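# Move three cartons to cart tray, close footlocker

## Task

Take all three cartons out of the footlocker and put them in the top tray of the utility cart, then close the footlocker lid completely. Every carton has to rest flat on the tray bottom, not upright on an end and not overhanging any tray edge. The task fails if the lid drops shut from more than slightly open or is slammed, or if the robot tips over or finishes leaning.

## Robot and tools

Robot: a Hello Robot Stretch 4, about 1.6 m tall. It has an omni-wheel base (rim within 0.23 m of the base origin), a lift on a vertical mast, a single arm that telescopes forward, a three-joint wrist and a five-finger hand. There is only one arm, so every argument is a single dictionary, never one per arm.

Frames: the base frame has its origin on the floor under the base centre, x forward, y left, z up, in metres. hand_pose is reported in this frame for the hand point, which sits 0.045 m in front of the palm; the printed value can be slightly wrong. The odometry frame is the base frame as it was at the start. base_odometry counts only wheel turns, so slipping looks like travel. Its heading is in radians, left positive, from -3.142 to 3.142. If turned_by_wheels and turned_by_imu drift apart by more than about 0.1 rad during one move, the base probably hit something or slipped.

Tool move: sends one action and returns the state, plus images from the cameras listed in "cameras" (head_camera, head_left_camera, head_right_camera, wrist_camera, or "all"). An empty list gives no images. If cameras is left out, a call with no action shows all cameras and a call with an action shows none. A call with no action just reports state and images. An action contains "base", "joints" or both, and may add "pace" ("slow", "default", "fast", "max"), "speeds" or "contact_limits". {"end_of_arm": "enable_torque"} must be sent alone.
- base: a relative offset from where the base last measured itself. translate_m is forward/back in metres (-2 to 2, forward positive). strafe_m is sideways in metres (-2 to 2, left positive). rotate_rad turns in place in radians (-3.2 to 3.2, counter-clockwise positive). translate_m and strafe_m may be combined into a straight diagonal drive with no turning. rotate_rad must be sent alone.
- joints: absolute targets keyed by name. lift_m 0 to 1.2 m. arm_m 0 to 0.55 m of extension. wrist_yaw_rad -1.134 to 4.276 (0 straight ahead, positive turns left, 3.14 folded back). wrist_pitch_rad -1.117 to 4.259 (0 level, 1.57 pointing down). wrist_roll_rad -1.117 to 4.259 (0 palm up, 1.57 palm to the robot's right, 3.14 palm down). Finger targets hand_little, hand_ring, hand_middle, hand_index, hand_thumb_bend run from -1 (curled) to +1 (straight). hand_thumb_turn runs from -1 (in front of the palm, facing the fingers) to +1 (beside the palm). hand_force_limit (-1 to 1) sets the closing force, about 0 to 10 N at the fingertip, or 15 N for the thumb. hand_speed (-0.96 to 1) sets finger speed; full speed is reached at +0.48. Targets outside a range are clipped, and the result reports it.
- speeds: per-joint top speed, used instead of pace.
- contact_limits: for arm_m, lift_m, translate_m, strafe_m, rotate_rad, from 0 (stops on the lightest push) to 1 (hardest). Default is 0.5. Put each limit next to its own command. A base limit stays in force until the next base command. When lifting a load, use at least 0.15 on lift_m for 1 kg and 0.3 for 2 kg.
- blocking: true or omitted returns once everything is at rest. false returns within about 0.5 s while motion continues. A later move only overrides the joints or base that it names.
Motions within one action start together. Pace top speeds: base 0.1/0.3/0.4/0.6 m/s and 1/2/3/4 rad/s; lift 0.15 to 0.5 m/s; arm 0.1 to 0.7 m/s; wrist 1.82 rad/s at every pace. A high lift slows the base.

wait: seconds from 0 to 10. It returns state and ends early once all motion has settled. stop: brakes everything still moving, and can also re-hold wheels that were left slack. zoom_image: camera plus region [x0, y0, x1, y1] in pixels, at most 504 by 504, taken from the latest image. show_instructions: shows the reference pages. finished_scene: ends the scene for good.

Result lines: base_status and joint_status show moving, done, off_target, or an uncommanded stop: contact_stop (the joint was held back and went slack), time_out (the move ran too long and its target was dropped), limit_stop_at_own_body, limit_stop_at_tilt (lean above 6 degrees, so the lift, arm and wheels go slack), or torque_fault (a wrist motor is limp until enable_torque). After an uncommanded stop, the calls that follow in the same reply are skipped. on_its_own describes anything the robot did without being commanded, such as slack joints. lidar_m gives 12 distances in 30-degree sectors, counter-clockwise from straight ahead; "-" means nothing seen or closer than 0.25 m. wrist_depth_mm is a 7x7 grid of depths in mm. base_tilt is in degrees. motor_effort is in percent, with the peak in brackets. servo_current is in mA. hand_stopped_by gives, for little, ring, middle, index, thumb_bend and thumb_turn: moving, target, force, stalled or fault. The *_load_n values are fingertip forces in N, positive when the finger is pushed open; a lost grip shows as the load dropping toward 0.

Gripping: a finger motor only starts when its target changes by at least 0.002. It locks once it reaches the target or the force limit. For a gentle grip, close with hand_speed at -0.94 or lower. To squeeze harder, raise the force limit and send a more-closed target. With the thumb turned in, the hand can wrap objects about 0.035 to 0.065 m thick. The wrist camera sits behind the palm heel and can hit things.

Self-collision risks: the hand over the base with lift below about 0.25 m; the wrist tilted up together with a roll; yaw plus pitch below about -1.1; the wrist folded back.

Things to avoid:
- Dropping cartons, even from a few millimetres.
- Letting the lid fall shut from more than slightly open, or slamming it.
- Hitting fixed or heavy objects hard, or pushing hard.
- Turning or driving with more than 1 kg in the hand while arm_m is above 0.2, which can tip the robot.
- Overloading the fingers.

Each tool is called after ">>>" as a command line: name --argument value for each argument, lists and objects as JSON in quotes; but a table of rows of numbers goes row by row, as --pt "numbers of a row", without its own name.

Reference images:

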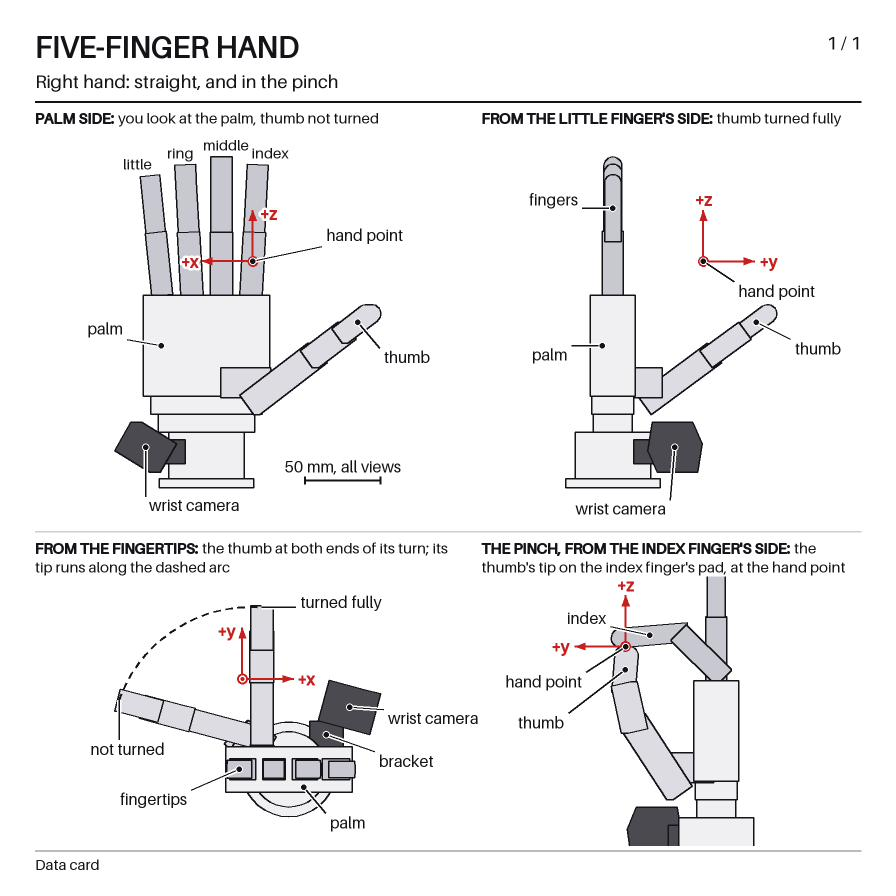

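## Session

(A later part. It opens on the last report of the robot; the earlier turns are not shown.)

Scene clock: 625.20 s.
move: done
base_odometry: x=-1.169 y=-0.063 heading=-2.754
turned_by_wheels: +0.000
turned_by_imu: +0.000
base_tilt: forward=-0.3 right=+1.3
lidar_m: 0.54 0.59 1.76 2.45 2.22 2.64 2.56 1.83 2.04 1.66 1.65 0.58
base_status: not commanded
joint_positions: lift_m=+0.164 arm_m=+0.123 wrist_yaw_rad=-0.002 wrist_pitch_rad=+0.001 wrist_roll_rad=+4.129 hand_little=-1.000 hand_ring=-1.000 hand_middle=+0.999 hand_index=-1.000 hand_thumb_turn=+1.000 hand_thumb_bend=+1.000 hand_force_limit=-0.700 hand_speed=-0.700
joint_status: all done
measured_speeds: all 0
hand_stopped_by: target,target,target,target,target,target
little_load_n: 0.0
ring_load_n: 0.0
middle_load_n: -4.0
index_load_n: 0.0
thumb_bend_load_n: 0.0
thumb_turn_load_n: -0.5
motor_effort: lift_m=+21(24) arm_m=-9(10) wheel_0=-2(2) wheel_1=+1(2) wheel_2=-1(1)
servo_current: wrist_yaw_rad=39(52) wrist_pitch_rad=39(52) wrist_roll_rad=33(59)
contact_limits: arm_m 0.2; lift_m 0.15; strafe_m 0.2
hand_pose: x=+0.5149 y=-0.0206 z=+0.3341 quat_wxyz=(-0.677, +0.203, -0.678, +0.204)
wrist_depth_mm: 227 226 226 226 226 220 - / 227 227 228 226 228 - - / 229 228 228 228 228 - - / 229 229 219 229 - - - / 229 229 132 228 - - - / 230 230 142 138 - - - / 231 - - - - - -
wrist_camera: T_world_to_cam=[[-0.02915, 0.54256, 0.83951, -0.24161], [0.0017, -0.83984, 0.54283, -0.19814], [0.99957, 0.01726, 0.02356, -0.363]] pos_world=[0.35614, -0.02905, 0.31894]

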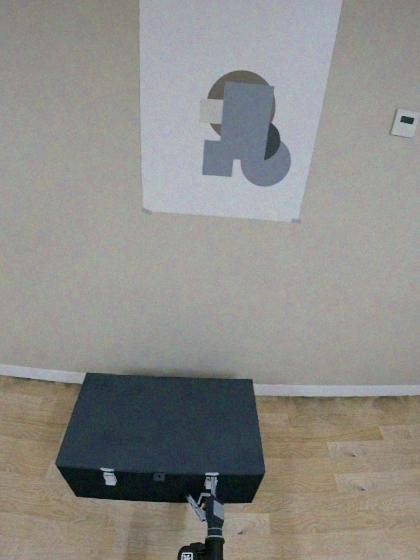

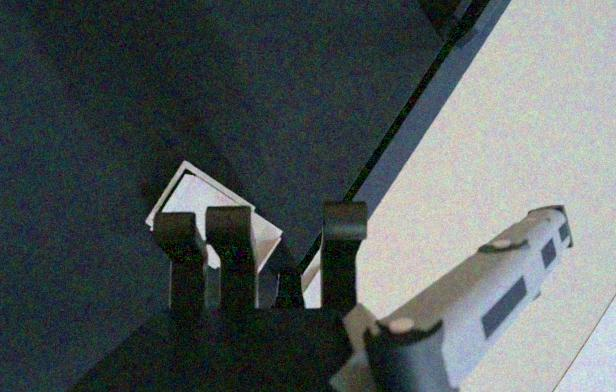

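>>> move --joints '{"lift_m": 0.1615}' --speeds '{"lift_m": 0.01}' --contact_limits '{"lift_m": 0.15}' --cameras '["head_camera", "wrist_camera"]'

>>> zoom_image --camera "head_camera" --region '[205, 466, 221, 482]'

>>> zoom_image --camera "wrist_camera" --region '[250, 120, 450, 320]'

>>> move --joints '{"lift_m": 0.1595}' --speeds '{"lift_m": 0.01}' --contact_limits '{"lift_m": 0.15}' --cameras '["head_camera", "wrist_camera"]'

>>> zoom_image --camera "head_camera" --region '[205, 466, 221, 482]'

>>> zoom_image --camera "wrist_camera" --region '[250, 120, 450, 320]'

Scene clock: 626.03 s.
move: done
base_odometry: x=-1.169 y=-0.063 heading=-2.754
turned_by_wheels: +0.000
turned_by_imu: +0.000
base_tilt: forward=-0.2 right=+1.3
lidar_m: 0.55 0.58 1.75 2.44 2.22 2.61 2.54 1.85 2.04 1.67 1.65 0.60
base_status: not commanded
joint_positions: lift_m=+0.162 arm_m=+0.123 wrist_yaw_rad=-0.002 wrist_pitch_rad=+0.001 wrist_roll_rad=+4.129 hand_little=-1.000 hand_ring=-1.000 hand_middle=+0.999 hand_index=-1.000 hand_thumb_turn=+1.000 hand_thumb_bend=+1.000 hand_force_limit=-0.700 hand_speed=-0.700
joint_status: all done
measured_speeds: all 0
hand_stopped_by: target,target,target,target,target,target
little_load_n: 0.0
ring_load_n: 0.0
middle_load_n: -4.0
index_load_n: 0.0
thumb_bend_load_n: 0.0
thumb_turn_load_n: -0.5
motor_effort: lift_m=+21(21) arm_m=-9(10) wheel_0=-2(2) wheel_1=+1(2) wheel_2=-1(1)
servo_current: wrist_yaw_rad=33(59) wrist_pitch_rad=33(46) wrist_roll_rad=52(72)
contact_limits: arm_m 0.2; lift_m 0.15; strafe_m 0.2
hand_pose: x=+0.5149 y=-0.0206 z=+0.3321 quat_wxyz=(-0.677, +0.203, -0.678, +0.204)
wrist_depth_mm: 226 226 226 226 226 221 - / 227 228 227 228 227 - - / 229 228 228 228 228 - - / 229 229 220 229 - - - / 229 229 132 224 - - - / 229 230 142 138 - - - / 231 - - - - - -
wrist_camera: T_world_to_cam=[[-0.02915, 0.54256, 0.83951, -0.23994], [0.0017, -0.83984, 0.54283, -0.19705], [0.99957, 0.01726, 0.02356, -0.36295]] pos_world=[0.35614, -0.02905, 0.31694]

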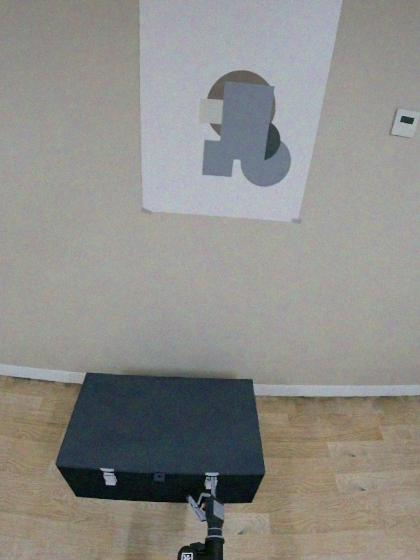

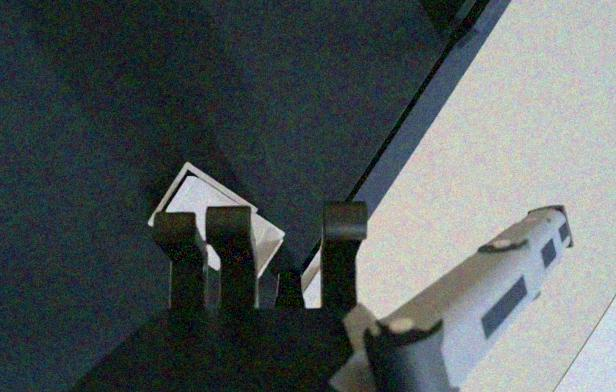

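Scaled by 31.500 from the camera's image (finer frame: 1200x1600).

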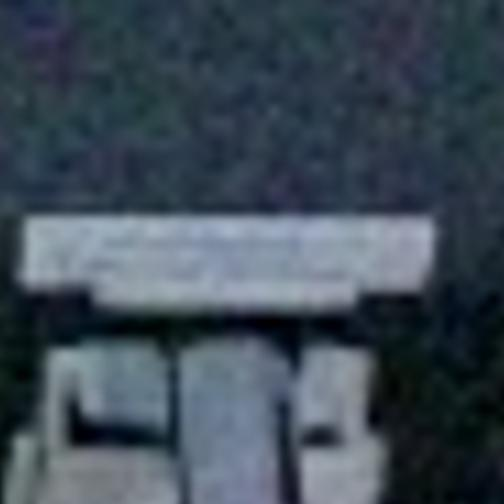

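Scaled by 2.520.

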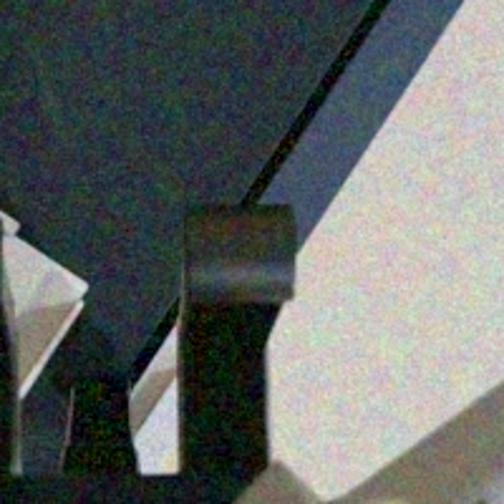

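Scene clock: 626.53 s.
move: done
base_odometry: x=-1.169 y=-0.063 heading=-2.754
turned_by_wheels: +0.000
turned_by_imu: +0.000
base_tilt: forward=-0.2 right=+1.3
lidar_m: 0.56 0.58 1.76 2.43 2.20 2.65 2.54 1.86 2.05 1.67 1.66 0.59
base_status: not commanded
joint_positions: lift_m=+0.160 arm_m=+0.123 wrist_yaw_rad=-0.002 wrist_pitch_rad=+0.001 wrist_roll_rad=+4.129 hand_little=-1.000 hand_ring=-1.000 hand_middle=+0.999 hand_index=-1.000 hand_thumb_turn=+1.000 hand_thumb_bend=+1.000 hand_force_limit=-0.700 hand_speed=-0.700
joint_status: all done
measured_speeds: all 0
hand_stopped_by: target,target,target,target,target,target
little_load_n: 0.0
ring_load_n: 0.0
middle_load_n: -4.0
index_load_n: 0.0
thumb_bend_load_n: 0.0
thumb_turn_load_n: -0.5
motor_effort: lift_m=+21(24) arm_m=-9(10) wheel_0=-2(2) wheel_1=+1(2) wheel_2=-1(1)
servo_current: wrist_yaw_rad=46(52) wrist_pitch_rad=39(52) wrist_roll_rad=39(72)
contact_limits: arm_m 0.2; lift_m 0.15; strafe_m 0.2
hand_pose: x=+0.5149 y=-0.0206 z=+0.3301 quat_wxyz=(-0.677, +0.203, -0.678, +0.204)
wrist_depth_mm: 226 226 225 226 226 226 - / 226 227 228 227 227 - - / 229 228 228 229 228 - - / 229 229 224 229 - - - / 229 229 132 228 - - - / 230 229 141 138 - - - / 230 - - - - - -
wrist_camera: T_world_to_cam=[[-0.02915, 0.54256, 0.83951, -0.23834], [0.0017, -0.83984, 0.54283, -0.19602], [0.99957, 0.01726, 0.02356, -0.36291]] pos_world=[0.35614, -0.02905, 0.31504]

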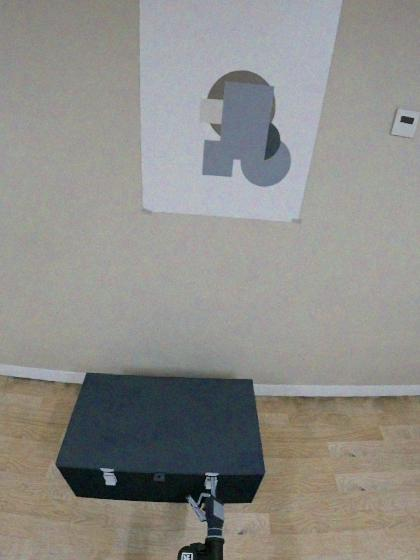

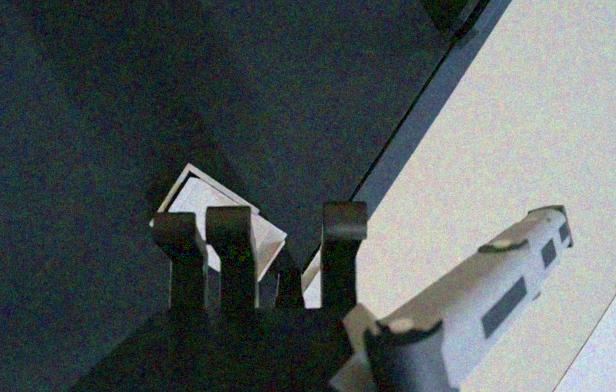

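Scaled by 31.500 from the camera's image (finer frame: 1200x1600).

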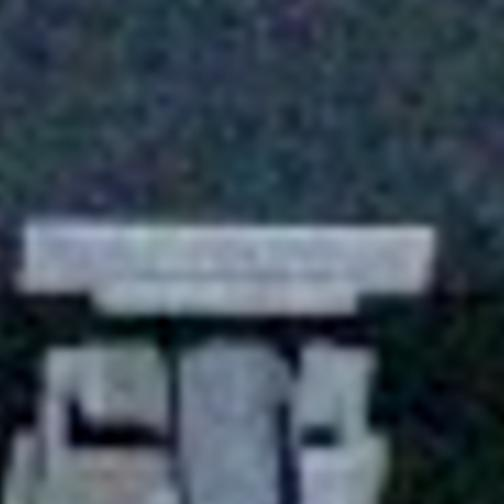

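Scaled by 2.520.

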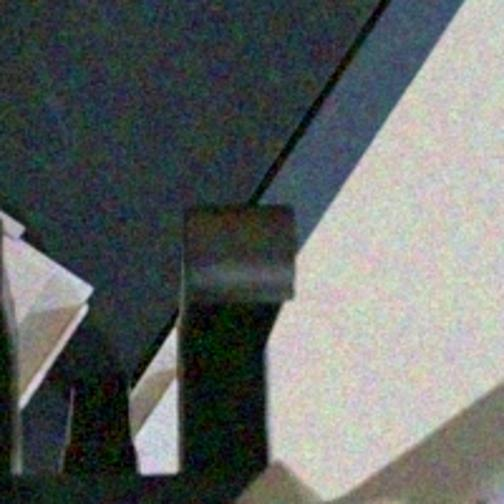

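>>> move --joints '{"lift_m": 0.158}' --speeds '{"lift_m": 0.01}' --contact_limits '{"lift_m": 0.15}' --cameras '[]'

>>> move --joints '{"lift_m": 0.156}' --speeds '{"lift_m": 0.01}' --contact_limits '{"lift_m": 0.15}' --cameras '["head_camera", "wrist_camera"]'

>>> zoom_image --camera "head_camera" --region '[205, 466, 221, 482]'

>>> zoom_image --camera "wrist_camera" --region '[250, 120, 450, 320]'

Scene clock: 627.23 s.
move: done
base_odometry: x=-1.169 y=-0.063 heading=-2.754
turned_by_wheels: +0.000
turned_by_imu: +0.000
base_tilt: forward=-0.3 right=+1.3
lidar_m: 0.55 0.59 1.74 2.42 2.19 2.64 2.55 1.84 2.06 1.69 1.66 0.59
base_status: not commanded
joint_positions: lift_m=+0.158 arm_m=+0.123 wrist_yaw_rad=-0.002 wrist_pitch_rad=+0.001 wrist_roll_rad=+4.129 hand_little=-1.000 hand_ring=-1.000 hand_middle=+0.999 hand_index=-1.000 hand_thumb_turn=+1.000 hand_thumb_bend=+1.000 hand_force_limit=-0.700 hand_speed=-0.700
joint_status: all done
measured_speeds: all 0
hand_stopped_by: target,target,target,target,target,target
little_load_n: 0.0
ring_load_n: 0.0
middle_load_n: -4.0
index_load_n: 0.0
thumb_bend_load_n: 0.0
thumb_turn_load_n: 0.0
motor_effort: lift_m=+20(21) arm_m=-9(9) wheel_0=-2(3) wheel_1=+1(1) wheel_2=-1(1)
servo_current: wrist_yaw_rad=46(59) wrist_pitch_rad=33(52) wrist_roll_rad=52(65)
contact_limits: arm_m 0.2; lift_m 0.15; strafe_m 0.2
hand_pose: x=+0.5148 y=-0.0206 z=+0.3287 quat_wxyz=(-0.677, +0.203, -0.678, +0.204)
wrist_depth_mm: 225 226 226 226 226 225 - / 226 227 227 226 227 - - / 228 229 228 229 227 - - / 228 228 224 229 - - - / 229 229 132 229 - - - / 230 229 141 138 - - - / 230 - - - - - -

Scene clock: 627.73 s.
move: done
base_odometry: x=-1.169 y=-0.063 heading=-2.754
turned_by_wheels: +0.000
turned_by_imu: +0.000
base_tilt: forward=-0.3 right=+1.4
lidar_m: 0.56 0.59 1.72 2.43 2.20 2.65 2.54 1.81 2.05 1.66 1.66 0.58
base_status: not commanded
joint_positions: lift_m=+0.156 arm_m=+0.123 wrist_yaw_rad=-0.002 wrist_pitch_rad=+0.001 wrist_roll_rad=+4.129 hand_little=-1.000 hand_ring=-1.000 hand_middle=+0.999 hand_index=-1.000 hand_thumb_turn=+1.000 hand_thumb_bend=+1.000 hand_force_limit=-0.700 hand_speed=-0.700
joint_status: all done
measured_speeds: all 0
hand_stopped_by: target,target,target,target,target,target
little_load_n: 0.0
ring_load_n: 0.0
middle_load_n: -3.5
index_load_n: 0.0
thumb_bend_load_n: 0.0
thumb_turn_load_n: 0.0
motor_effort: lift_m=+20(22) arm_m=-8(9) wheel_0=-2(2) wheel_1=+1(1) wheel_2=-1(1)
servo_current: wrist_yaw_rad=39(52) wrist_pitch_rad=39(52) wrist_roll_rad=59(65)
contact_limits: arm_m 0.2; lift_m 0.15; strafe_m 0.2
hand_pose: x=+0.5148 y=-0.0206 z=+0.3267 quat_wxyz=(-0.677, +0.203, -0.678, +0.204)
wrist_depth_mm: 226 225 225 225 226 225 - / 226 226 227 227 227 - - / 227 227 228 228 228 - - / 228 228 224 229 - - - / 229 229 132 220 - - - / 229 229 141 138 - - - / 230 - - - - - -
wrist_camera: T_world_to_cam=[[-0.02915, 0.54256, 0.83951, -0.2354], [0.0017, -0.83984, 0.54283, -0.19412], [0.99957, 0.01726, 0.02356, -0.36283]] pos_world=[0.35614, -0.02905, 0.31154]

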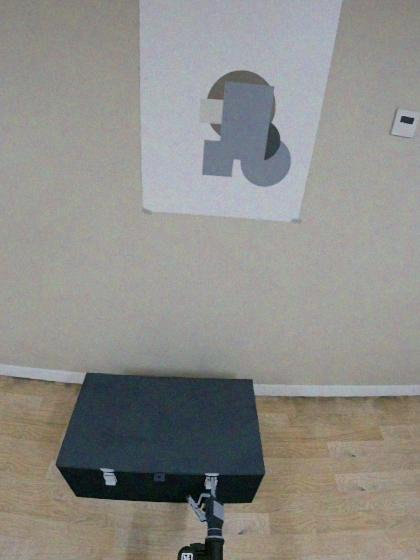

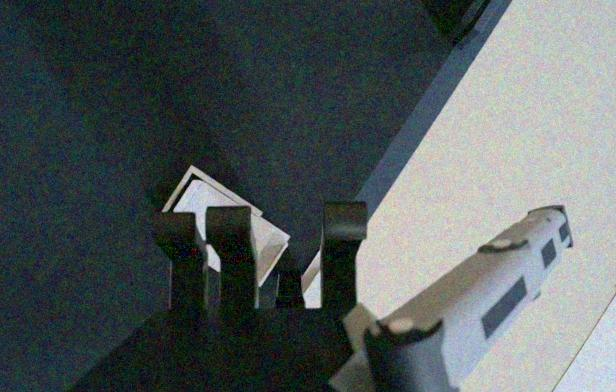

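Scaled by 31.500 from the camera's image (finer frame: 1200x1600).

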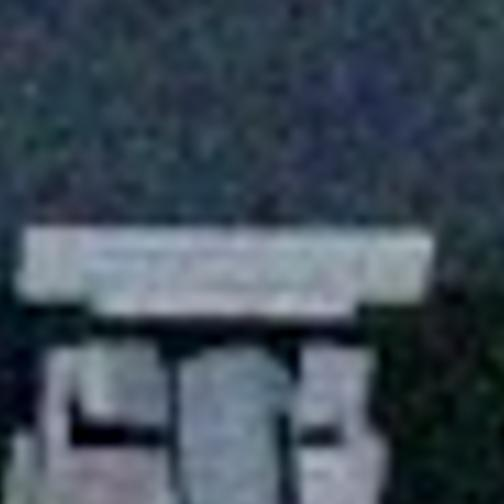

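Scaled by 2.520.

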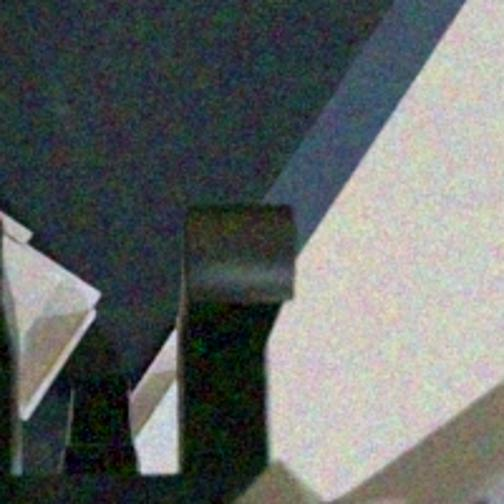

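>>> move --joints '{"lift_m": 0.154}' --speeds '{"lift_m": 0.01}' --contact_limits '{"lift_m": 0.15}' --cameras '["head_camera"]'

>>> zoom_image --camera "head_camera" --region '[205, 466, 221, 482]'

>>> move --joints '{"lift_m": 0.152}' --speeds '{"lift_m": 0.01}' --contact_limits '{"lift_m": 0.15}' --cameras '["head_camera", "wrist_camera"]'

>>> zoom_image --camera "head_camera" --region '[205, 466, 221, 482]'

>>> zoom_image --camera "wrist_camera" --region '[250, 120, 450, 320]'

Scene clock: 628.50 s.
move: done
base_odometry: x=-1.169 y=-0.063 heading=-2.754
turned_by_wheels: +0.000
turned_by_imu: +0.000
base_tilt: forward=-0.3 right=+1.4
lidar_m: 0.56 0.57 1.75 2.44 2.23 2.65 2.54 1.85 2.06 1.67 1.63 0.59
base_status: not commanded
joint_positions: lift_m=+0.154 arm_m=+0.122 wrist_yaw_rad=-0.002 wrist_pitch_rad=+0.001 wrist_roll_rad=+4.129 hand_little=-1.000 hand_ring=-1.000 hand_middle=+0.999 hand_index=-1.000 hand_thumb_turn=+1.000 hand_thumb_bend=+1.000 hand_force_limit=-0.700 hand_speed=-0.700
joint_status: all done
measured_speeds: all 0
hand_stopped_by: target,target,target,target,target,target
little_load_n: 0.0
ring_load_n: 0.0
middle_load_n: -2.5
index_load_n: 0.0
thumb_bend_load_n: 0.0
thumb_turn_load_n: 0.0
motor_effort: lift_m=+19(22) arm_m=-8(9) wheel_0=-2(2) wheel_1=+1(1) wheel_2=-1(1)
servo_current: wrist_yaw_rad=46(52) wrist_pitch_rad=39(46) wrist_roll_rad=85(85)
contact_limits: arm_m 0.2; lift_m 0.15; strafe_m 0.2
hand_pose: x=+0.5148 y=-0.0206 z=+0.3248 quat_wxyz=(-0.677, +0.203, -0.678, +0.204)
wrist_depth_mm: 224 224 226 226 226 224 - / 225 225 226 226 226 - - / 226 227 227 227 227 - - / 228 228 224 229 - - - / 228 229 132 229 - - - / 229 229 142 138 - - - / 230 - - - - - -

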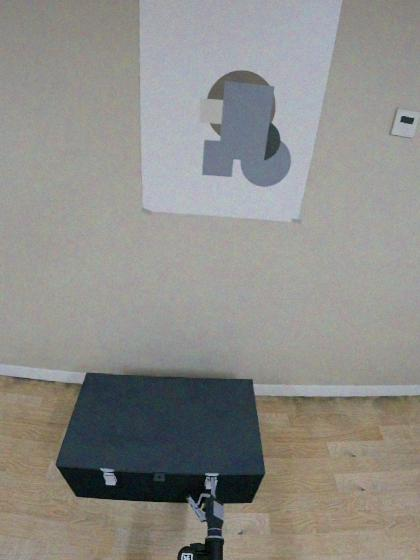

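Scaled by 31.500 from the camera's image (finer frame: 1200x1600).

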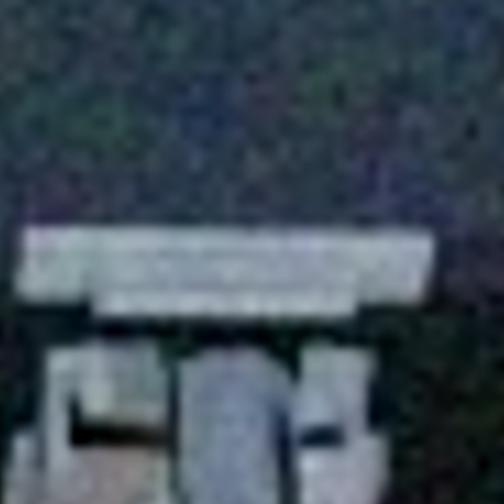

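Scene clock: 629.00 s.
move: done
base_odometry: x=-1.169 y=-0.063 heading=-2.754
turned_by_wheels: +0.000
turned_by_imu: +0.000
base_tilt: forward=-0.3 right=+1.3
lidar_m: 0.55 0.59 1.75 2.42 2.21 2.65 2.55 1.85 2.05 1.65 1.66 0.59
base_status: not commanded
joint_positions: lift_m=+0.152 arm_m=+0.122 wrist_yaw_rad=-0.002 wrist_pitch_rad=+0.001 wrist_roll_rad=+4.129 hand_little=-1.000 hand_ring=-1.000 hand_middle=+0.999 hand_index=-1.000 hand_thumb_turn=+1.000 hand_thumb_bend=+1.000 hand_force_limit=-0.700 hand_speed=-0.700
joint_status: all done
measured_speeds: all 0
hand_stopped_by: target,target,target,target,target,target
little_load_n: 0.0
ring_load_n: 0.0
middle_load_n: -2.0
index_load_n: 0.0
thumb_bend_load_n: 0.0
thumb_turn_load_n: -0.5
motor_effort: lift_m=+18(21) arm_m=-7(8) wheel_0=-2(2) wheel_1=+1(2) wheel_2=-1(1)
servo_current: wrist_yaw_rad=39(52) wrist_pitch_rad=46(46) wrist_roll_rad=39(65)
contact_limits: arm_m 0.2; lift_m 0.15; strafe_m 0.2
hand_pose: x=+0.5148 y=-0.0206 z=+0.3228 quat_wxyz=(-0.677, +0.203, -0.678, +0.204)
wrist_depth_mm: 224 224 224 225 224 225 - / 224 224 225 227 227 - - / 226 226 228 226 228 - - / 226 227 223 228 - - - / 228 228 132 228 - - - / 229 229 141 138 - - - / 229 - - - - - -
wrist_camera: T_world_to_cam=[[-0.02915, 0.54256, 0.83951, -0.23213], [0.0017, -0.83984, 0.54283, -0.192], [0.99957, 0.01726, 0.02356, -0.36263]] pos_world=[0.35604, -0.02905, 0.30764]

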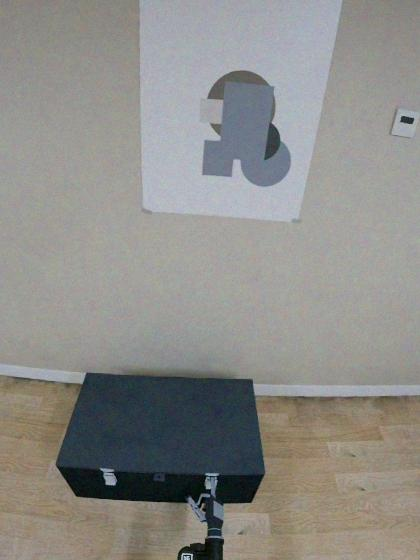

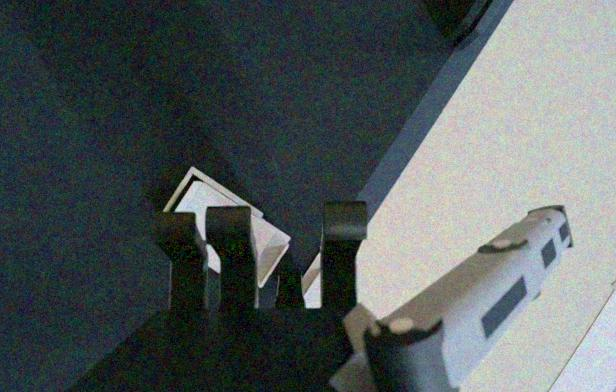

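Scaled by 31.500 from the camera's image (finer frame: 1200x1600).

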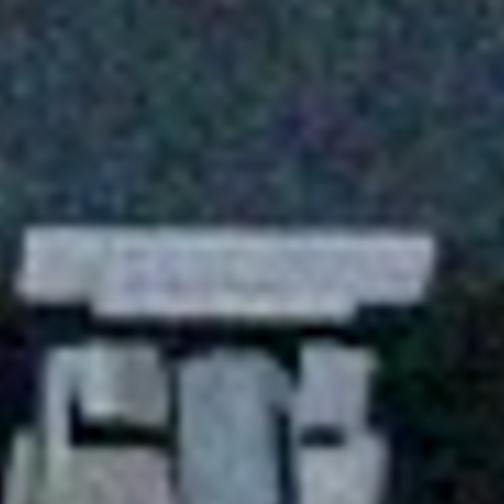

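Scaled by 2.520.

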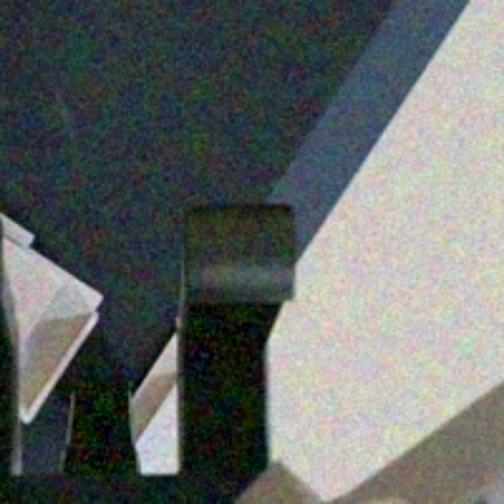

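>>> move --joints '{"arm_m": 0.119}' --speeds '{"arm_m": 0.01}' --contact_limits '{"arm_m": 0.2}' --cameras '["head_camera", "wrist_camera"]'

>>> zoom_image --camera "head_camera" --region '[205, 466, 221, 482]'

>>> zoom_image --camera "wrist_camera" --region '[250, 120, 450, 320]'

Scene clock: 630.13 s.
move: done
base_odometry: x=-1.169 y=-0.063 heading=-2.754
turned_by_wheels: +0.000
turned_by_imu: +0.000
base_tilt: forward=-0.3 right=+1.3
lidar_m: 0.55 0.58 1.74 2.44 2.19 2.63 2.55 1.85 2.06 1.68 1.64 0.59
base_status: not commanded
joint_positions: lift_m=+0.152 arm_m=+0.119 wrist_yaw_rad=-0.002 wrist_pitch_rad=+0.001 wrist_roll_rad=+4.129 hand_little=-1.000 hand_ring=-1.000 hand_middle=+1.000 hand_index=-1.000 hand_thumb_turn=+1.000 hand_thumb_bend=+1.000 hand_force_limit=-0.700 hand_speed=-0.700
joint_status: all done
measured_speeds: all 0
hand_stopped_by: target,target,target,target,target,target
little_load_n: 0.0
ring_load_n: 0.0
middle_load_n: 0.0
index_load_n: 0.0
thumb_bend_load_n: 0.0
thumb_turn_load_n: -0.5
motor_effort: lift_m=+19(19) arm_m=-9(10) wheel_0=-2(2) wheel_1=+1(2) wheel_2=-1(1)
servo_current: wrist_yaw_rad=46(52) wrist_pitch_rad=20(46) wrist_roll_rad=65(72)
contact_limits: arm_m 0.2; lift_m 0.15; strafe_m 0.2
hand_pose: x=+0.5117 y=-0.0206 z=+0.3228 quat_wxyz=(-0.677, +0.203, -0.678, +0.204)
wrist_depth_mm: 227 227 229 229 229 229 - / 228 229 229 229 230 - - / 229 229 230 230 231 - - / 229 230 226 231 - - - / 230 230 132 231 - - - / 231 232 141 138 - - - / 233 - - - - - -
wrist_camera: T_world_to_cam=[[-0.02915, 0.54256, 0.83951, -0.23222], [0.0017, -0.83984, 0.54283, -0.192], [0.99957, 0.01726, 0.02356, -0.35954]] pos_world=[0.35294, -0.02905, 0.30764]

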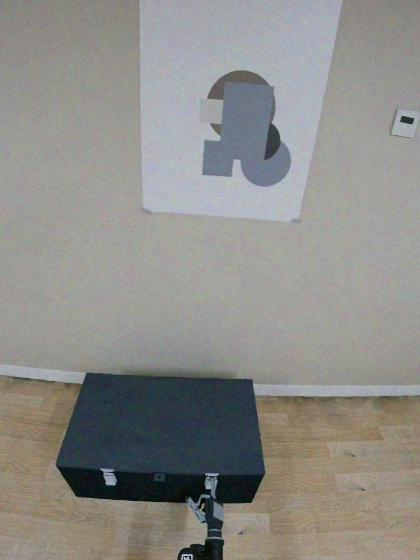

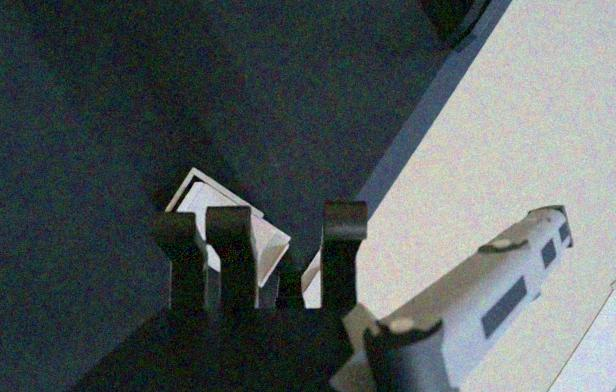

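Scaled by 31.500 from the camera's image (finer frame: 1200x1600).

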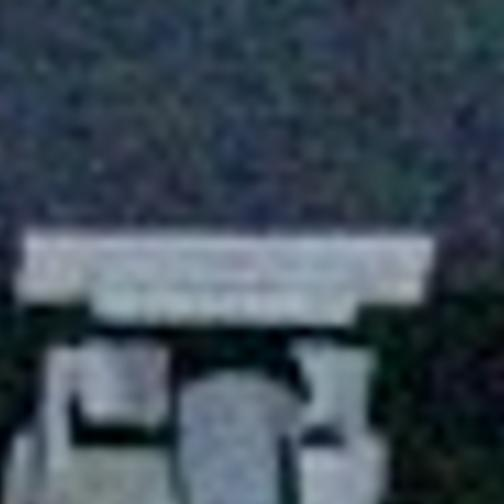

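Scaled by 2.520.

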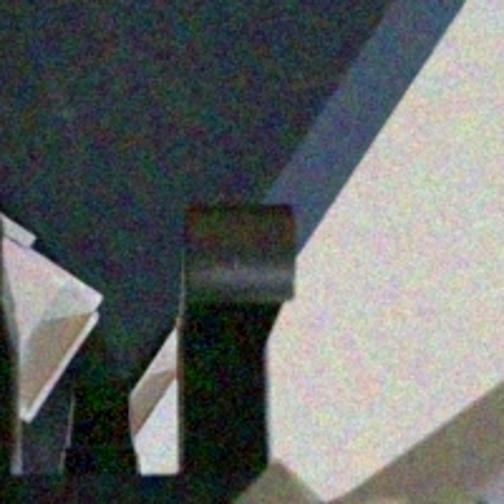

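>>> move --base '{"translate_m": -0.12}' --pace "slow" --contact_limits '{"translate_m": 0.3}' --cameras '["head_camera", "wrist_camera"]'

>>> zoom_image --camera "head_camera" --region '[50, 420, 160, 500]'

>>> zoom_image --camera "head_camera" --region '[170, 420, 280, 500]'

>>> zoom_image --camera "wrist_camera" --region '[150, 0, 616, 392]'

Scene clock: 632.90 s.
move: done
base_odometry: x=-1.058 y=-0.017 heading=-2.754
turned_by_wheels: +0.000
turned_by_imu: +0.001
base_tilt: forward=-0.3 right=+1.3
lidar_m: 0.65 0.71 1.93 2.44 2.14 2.52 2.42 1.72 1.93 1.66 1.77 0.71
base_status: done
joint_positions: lift_m=+0.152 arm_m=+0.119 wrist_yaw_rad=-0.002 wrist_pitch_rad=+0.001 wrist_roll_rad=+4.129 hand_little=-1.000 hand_ring=-1.000 hand_middle=+1.000 hand_index=-1.000 hand_thumb_turn=+1.000 hand_thumb_bend=+1.000 hand_force_limit=-0.700 hand_speed=-0.700
joint_status: not commanded
measured_speeds: all 0
hand_stopped_by: target,target,target,target,target,target
little_load_n: 0.0
ring_load_n: 0.0
middle_load_n: 0.0
index_load_n: 0.0
thumb_bend_load_n: 0.0
thumb_turn_load_n: 0.0
motor_effort: lift_m=+19(19) arm_m=-10(10) wheel_0=-1(6) wheel_1=-2(5) wheel_2=+2(6)
servo_current: wrist_yaw_rad=46(52) wrist_pitch_rad=26(59) wrist_roll_rad=65(78)
contact_limits: arm_m 0.2; lift_m 0.15; translate_m 0.3
hand_pose: x=+0.5117 y=-0.0206 z=+0.3228 quat_wxyz=(-0.677, +0.203, -0.678, +0.204)
wrist_depth_mm: 342 342 345 345 347 - - / 345 343 345 347 347 - - / 345 347 347 347 347 - - / 349 345 347 351 - - - / 349 349 132 150 - - - / 351 347 141 138 - - - / 842 - - - - - -
wrist_camera: T_world_to_cam=[[-0.02915, 0.54256, 0.83951, -0.23222], [0.0017, -0.83984, 0.54283, -0.192], [0.99957, 0.01726, 0.02356, -0.35954]] pos_world=[0.35294, -0.02905, 0.30764]

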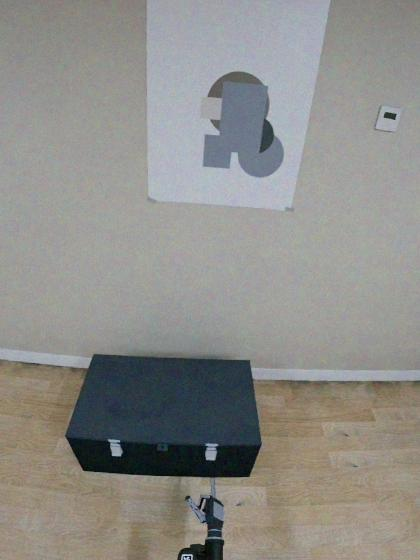

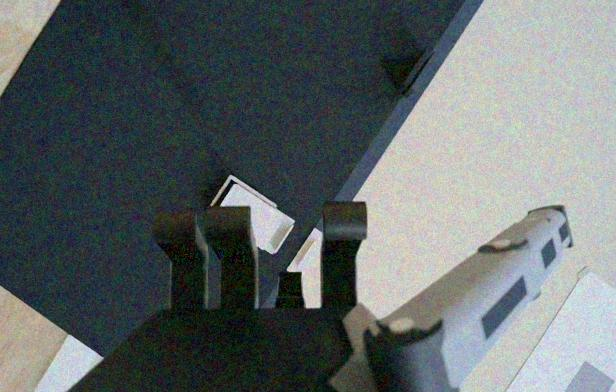

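Scaled by 4.582 from the camera's image (finer frame: 1200x1600).

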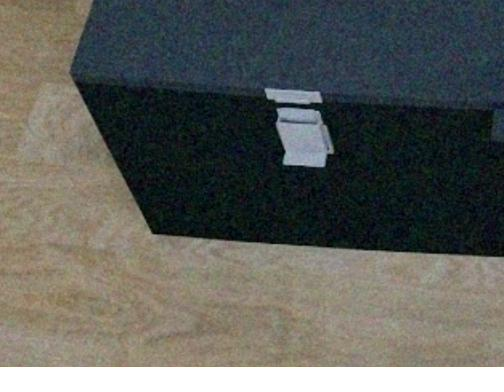

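Scaled by 4.582 from the camera's image (finer frame: 1200x1600).

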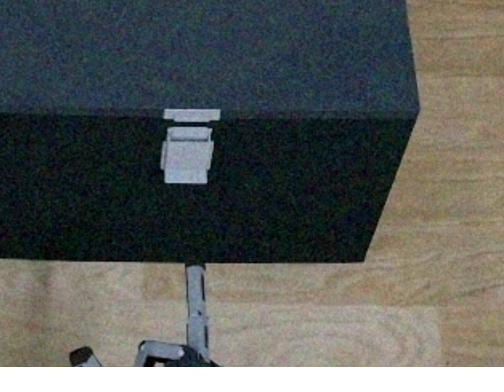

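Scaled by 1.082.

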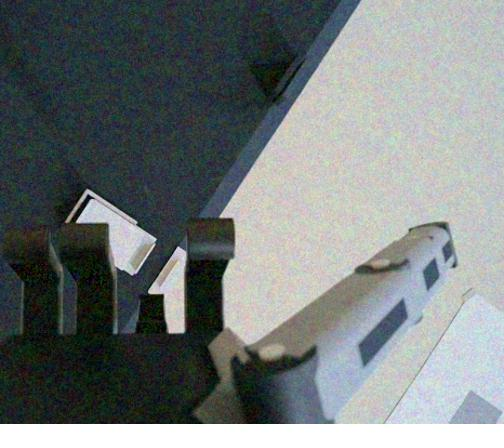

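>>> zoom_image --camera "wrist_camera" --region '[300, 100, 450, 260]'

>>> zoom_image --camera "head_camera" --region '[225, 430, 275, 480]'

>>> zoom_image --camera "head_camera" --region '[55, 420, 105, 470]'

Scaled by 3.150.

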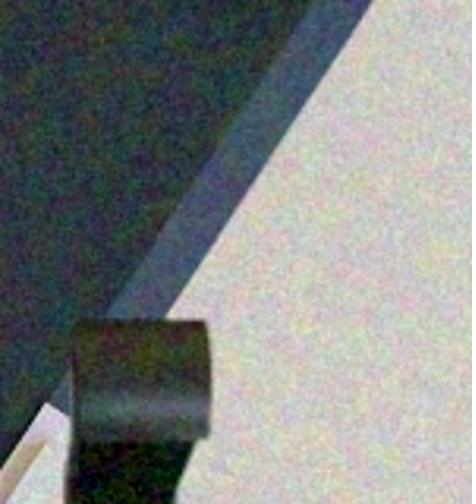

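Scaled by 10.080 from the camera's image (finer frame: 1200x1600).

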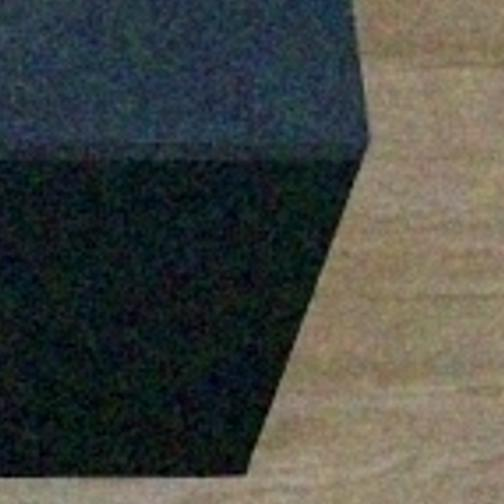

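Scaled by 10.080 from the camera's image (finer frame: 1200x1600).

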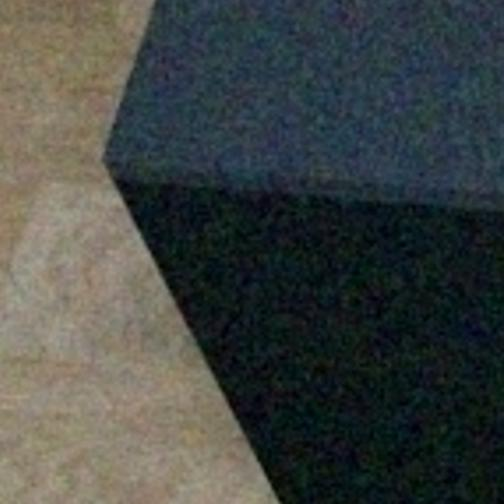

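>>> move --base '{"translate_m": -0.1}' --cameras '["head_camera", "head_left_camera", "head_right_camera"]' --pace "slow"

Scene clock: 635.57 s.
move: done
base_odometry: x=-0.966 y=+0.020 heading=-2.754
turned_by_wheels: +0.000
turned_by_imu: +0.000
base_tilt: forward=-0.2 right=+1.3
lidar_m: 0.77 0.82 2.07 2.33 2.08 2.40 2.32 1.66 1.78 1.68 1.74 0.81
base_status: done
joint_positions: lift_m=+0.152 arm_m=+0.119 wrist_yaw_rad=-0.002 wrist_pitch_rad=+0.001 wrist_roll_rad=+4.129 hand_little=-1.000 hand_ring=-1.000 hand_middle=+1.000 hand_index=-1.000 hand_thumb_turn=+1.000 hand_thumb_bend=+1.000 hand_force_limit=-0.700 hand_speed=-0.700
joint_status: not commanded
measured_speeds: all 0
hand_stopped_by: target,target,target,target,target,target
little_load_n: 0.0
ring_load_n: 0.0
middle_load_n: 0.0
index_load_n: 0.0
thumb_bend_load_n: 0.0
thumb_turn_load_n: 0.0
motor_effort: lift_m=+19(19) arm_m=-9(10) wheel_0=+0(5) wheel_1=-1(4) wheel_2=+0(8)
servo_current: wrist_yaw_rad=39(59) wrist_pitch_rad=39(59) wrist_roll_rad=52(78)
contact_limits: arm_m 0.2; lift_m 0.15
hand_pose: x=+0.5117 y=-0.0206 z=+0.3228 quat_wxyz=(-0.677, +0.203, -0.678, +0.204)
wrist_depth_mm: 368 442 439 442 442 - - / 402 442 442 442 445 - - / 433 442 445 445 445 - - / 445 445 449 449 - - - / 449 445 132 149 - - - / 741 445 141 138 - - - / 891 - - - - - -

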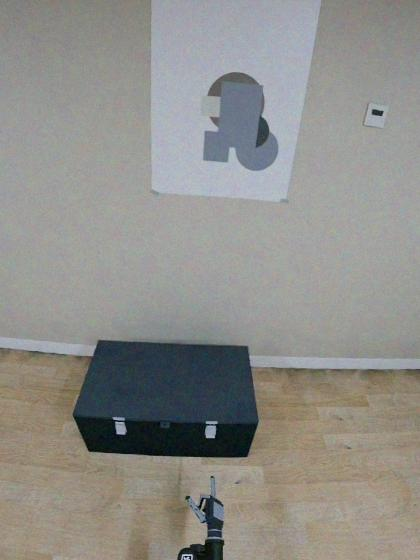

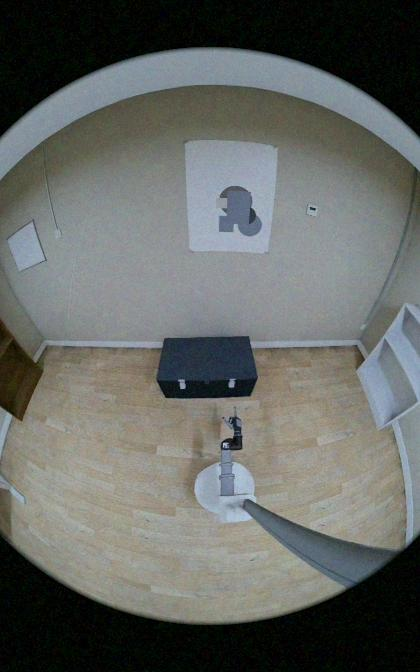

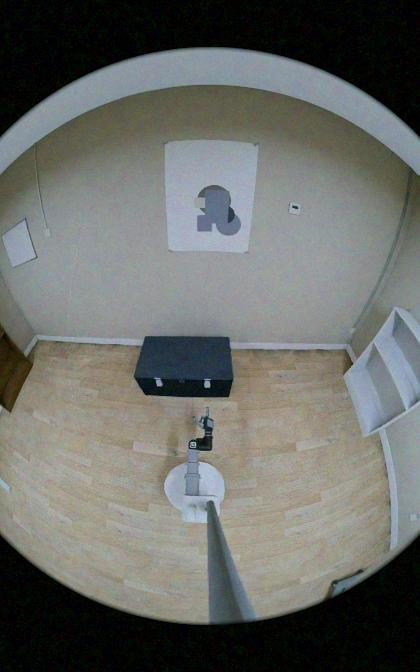

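>>> move --base '{"rotate_rad": 1.5}' --joints '{"arm_m": 0.02, "lift_m": 0.3}' --cameras '["head_camera", "head_left_camera"]' --pace "slow"

Scene clock: 638.57 s.
move: done
base_odometry: x=-0.966 y=+0.020 heading=-1.255
turned_by_wheels: +1.500
turned_by_imu: +1.494
base_tilt: forward=-0.3 right=+1.3
lidar_m: 2.44 2.11 2.44 2.32 1.73 1.67 1.69 1.71 0.83 0.77 0.81 1.93
base_status: done
joint_positions: lift_m=+0.300 arm_m=+0.020 wrist_yaw_rad=-0.002 wrist_pitch_rad=+0.001 wrist_roll_rad=+4.129 hand_little=-1.000 hand_ring=-1.000 hand_middle=+1.000 hand_index=-1.000 hand_thumb_turn=+1.000 hand_thumb_bend=+1.000 hand_force_limit=-0.700 hand_speed=-0.700
joint_status: all done
measured_speeds: all 0
hand_stopped_by: target,target,target,target,target,target
little_load_n: 0.0
ring_load_n: 0.0
middle_load_n: 0.0
index_load_n: 0.0
thumb_bend_load_n: 0.0
thumb_turn_load_n: 0.0
motor_effort: lift_m=+25(30) arm_m=-9(11) wheel_0=-2(6) wheel_1=+0(6) wheel_2=-1(7)
servo_current: wrist_yaw_rad=52(59) wrist_pitch_rad=39(59) wrist_roll_rad=72(78)
hand_pose: x=+0.4127 y=-0.0206 z=+0.4703 quat_wxyz=(-0.677, +0.203, -0.678, +0.204)
wrist_depth_mm: 539 707 1060 1921 - - - / 597 809 1281 - - - - / 676 960 1708 - - - - / 778 1118 - - - - - / 917 1366 144 149 - - - / 1098 1808 141 138 - - - / 1336 - - - - - -

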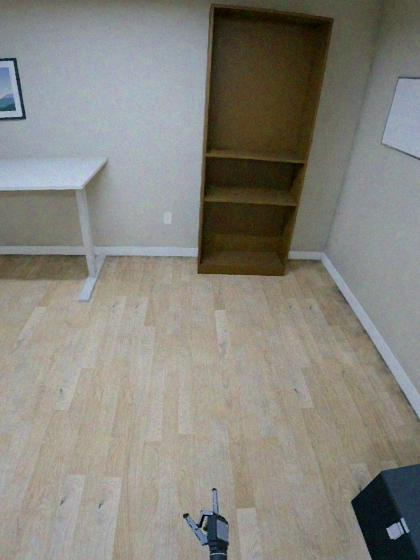

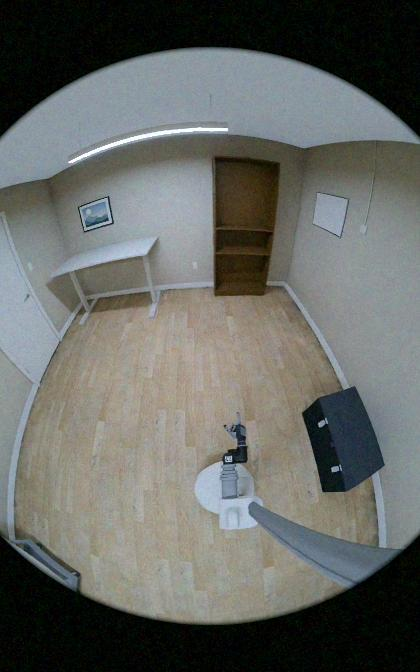

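>>> move --base '{"rotate_rad": 1.9}' --cameras '["head_camera", "head_left_camera"]' --pace "slow"

Scene clock: 641.80 s.
move: done
base_odometry: x=-0.966 y=+0.020 heading=+0.645
turned_by_wheels: +1.900
turned_by_imu: +1.894
base_tilt: forward=-0.3 right=+1.3
lidar_m: 2.03 1.67 1.98 1.69 1.63 0.77 0.79 0.91 2.43 2.07 2.34 2.32
base_status: done
joint_positions: lift_m=+0.300 arm_m=+0.020 wrist_yaw_rad=-0.002 wrist_pitch_rad=+0.001 wrist_roll_rad=+4.129 hand_little=-1.000 hand_ring=-1.000 hand_middle=+1.000 hand_index=-1.000 hand_thumb_turn=+1.000 hand_thumb_bend=+1.000 hand_force_limit=-0.700 hand_speed=-0.700
joint_status: not commanded
measured_speeds: all 0
hand_stopped_by: target,target,target,target,target,target
little_load_n: 0.0
ring_load_n: 0.0
middle_load_n: 0.0
index_load_n: 0.0
thumb_bend_load_n: 0.0
thumb_turn_load_n: 0.0
motor_effort: lift_m=+25(26) arm_m=-10(10) wheel_0=+1(6) wheel_1=-2(5) wheel_2=-1(7)
servo_current: wrist_yaw_rad=46(52) wrist_pitch_rad=46(59) wrist_roll_rad=33(78)
hand_pose: x=+0.4127 y=-0.0206 z=+0.4703 quat_wxyz=(-0.677, +0.203, -0.678, +0.204)
wrist_depth_mm: 544 707 1060 1618 - - - / 591 809 1255 - - - - / 661 960 1708 - - - - / 778 1138 - - - - - / 904 1308 144 149 - - - / 1098 1537 141 138 - - - / 1366 - - - - - -

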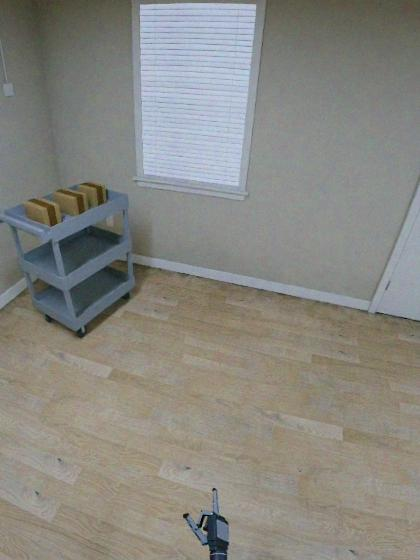

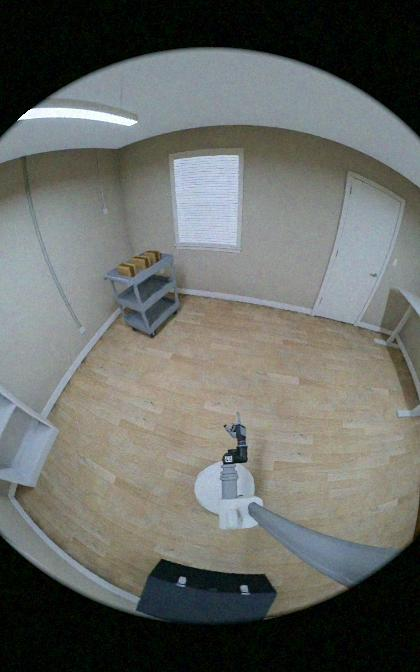

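>>> zoom_image --camera "head_camera" --region '[0, 160, 160, 280]'

Scaled by 3.150 from the camera's image (finer frame: 1200x1600).

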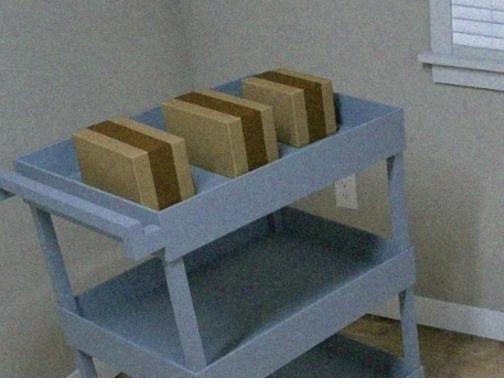

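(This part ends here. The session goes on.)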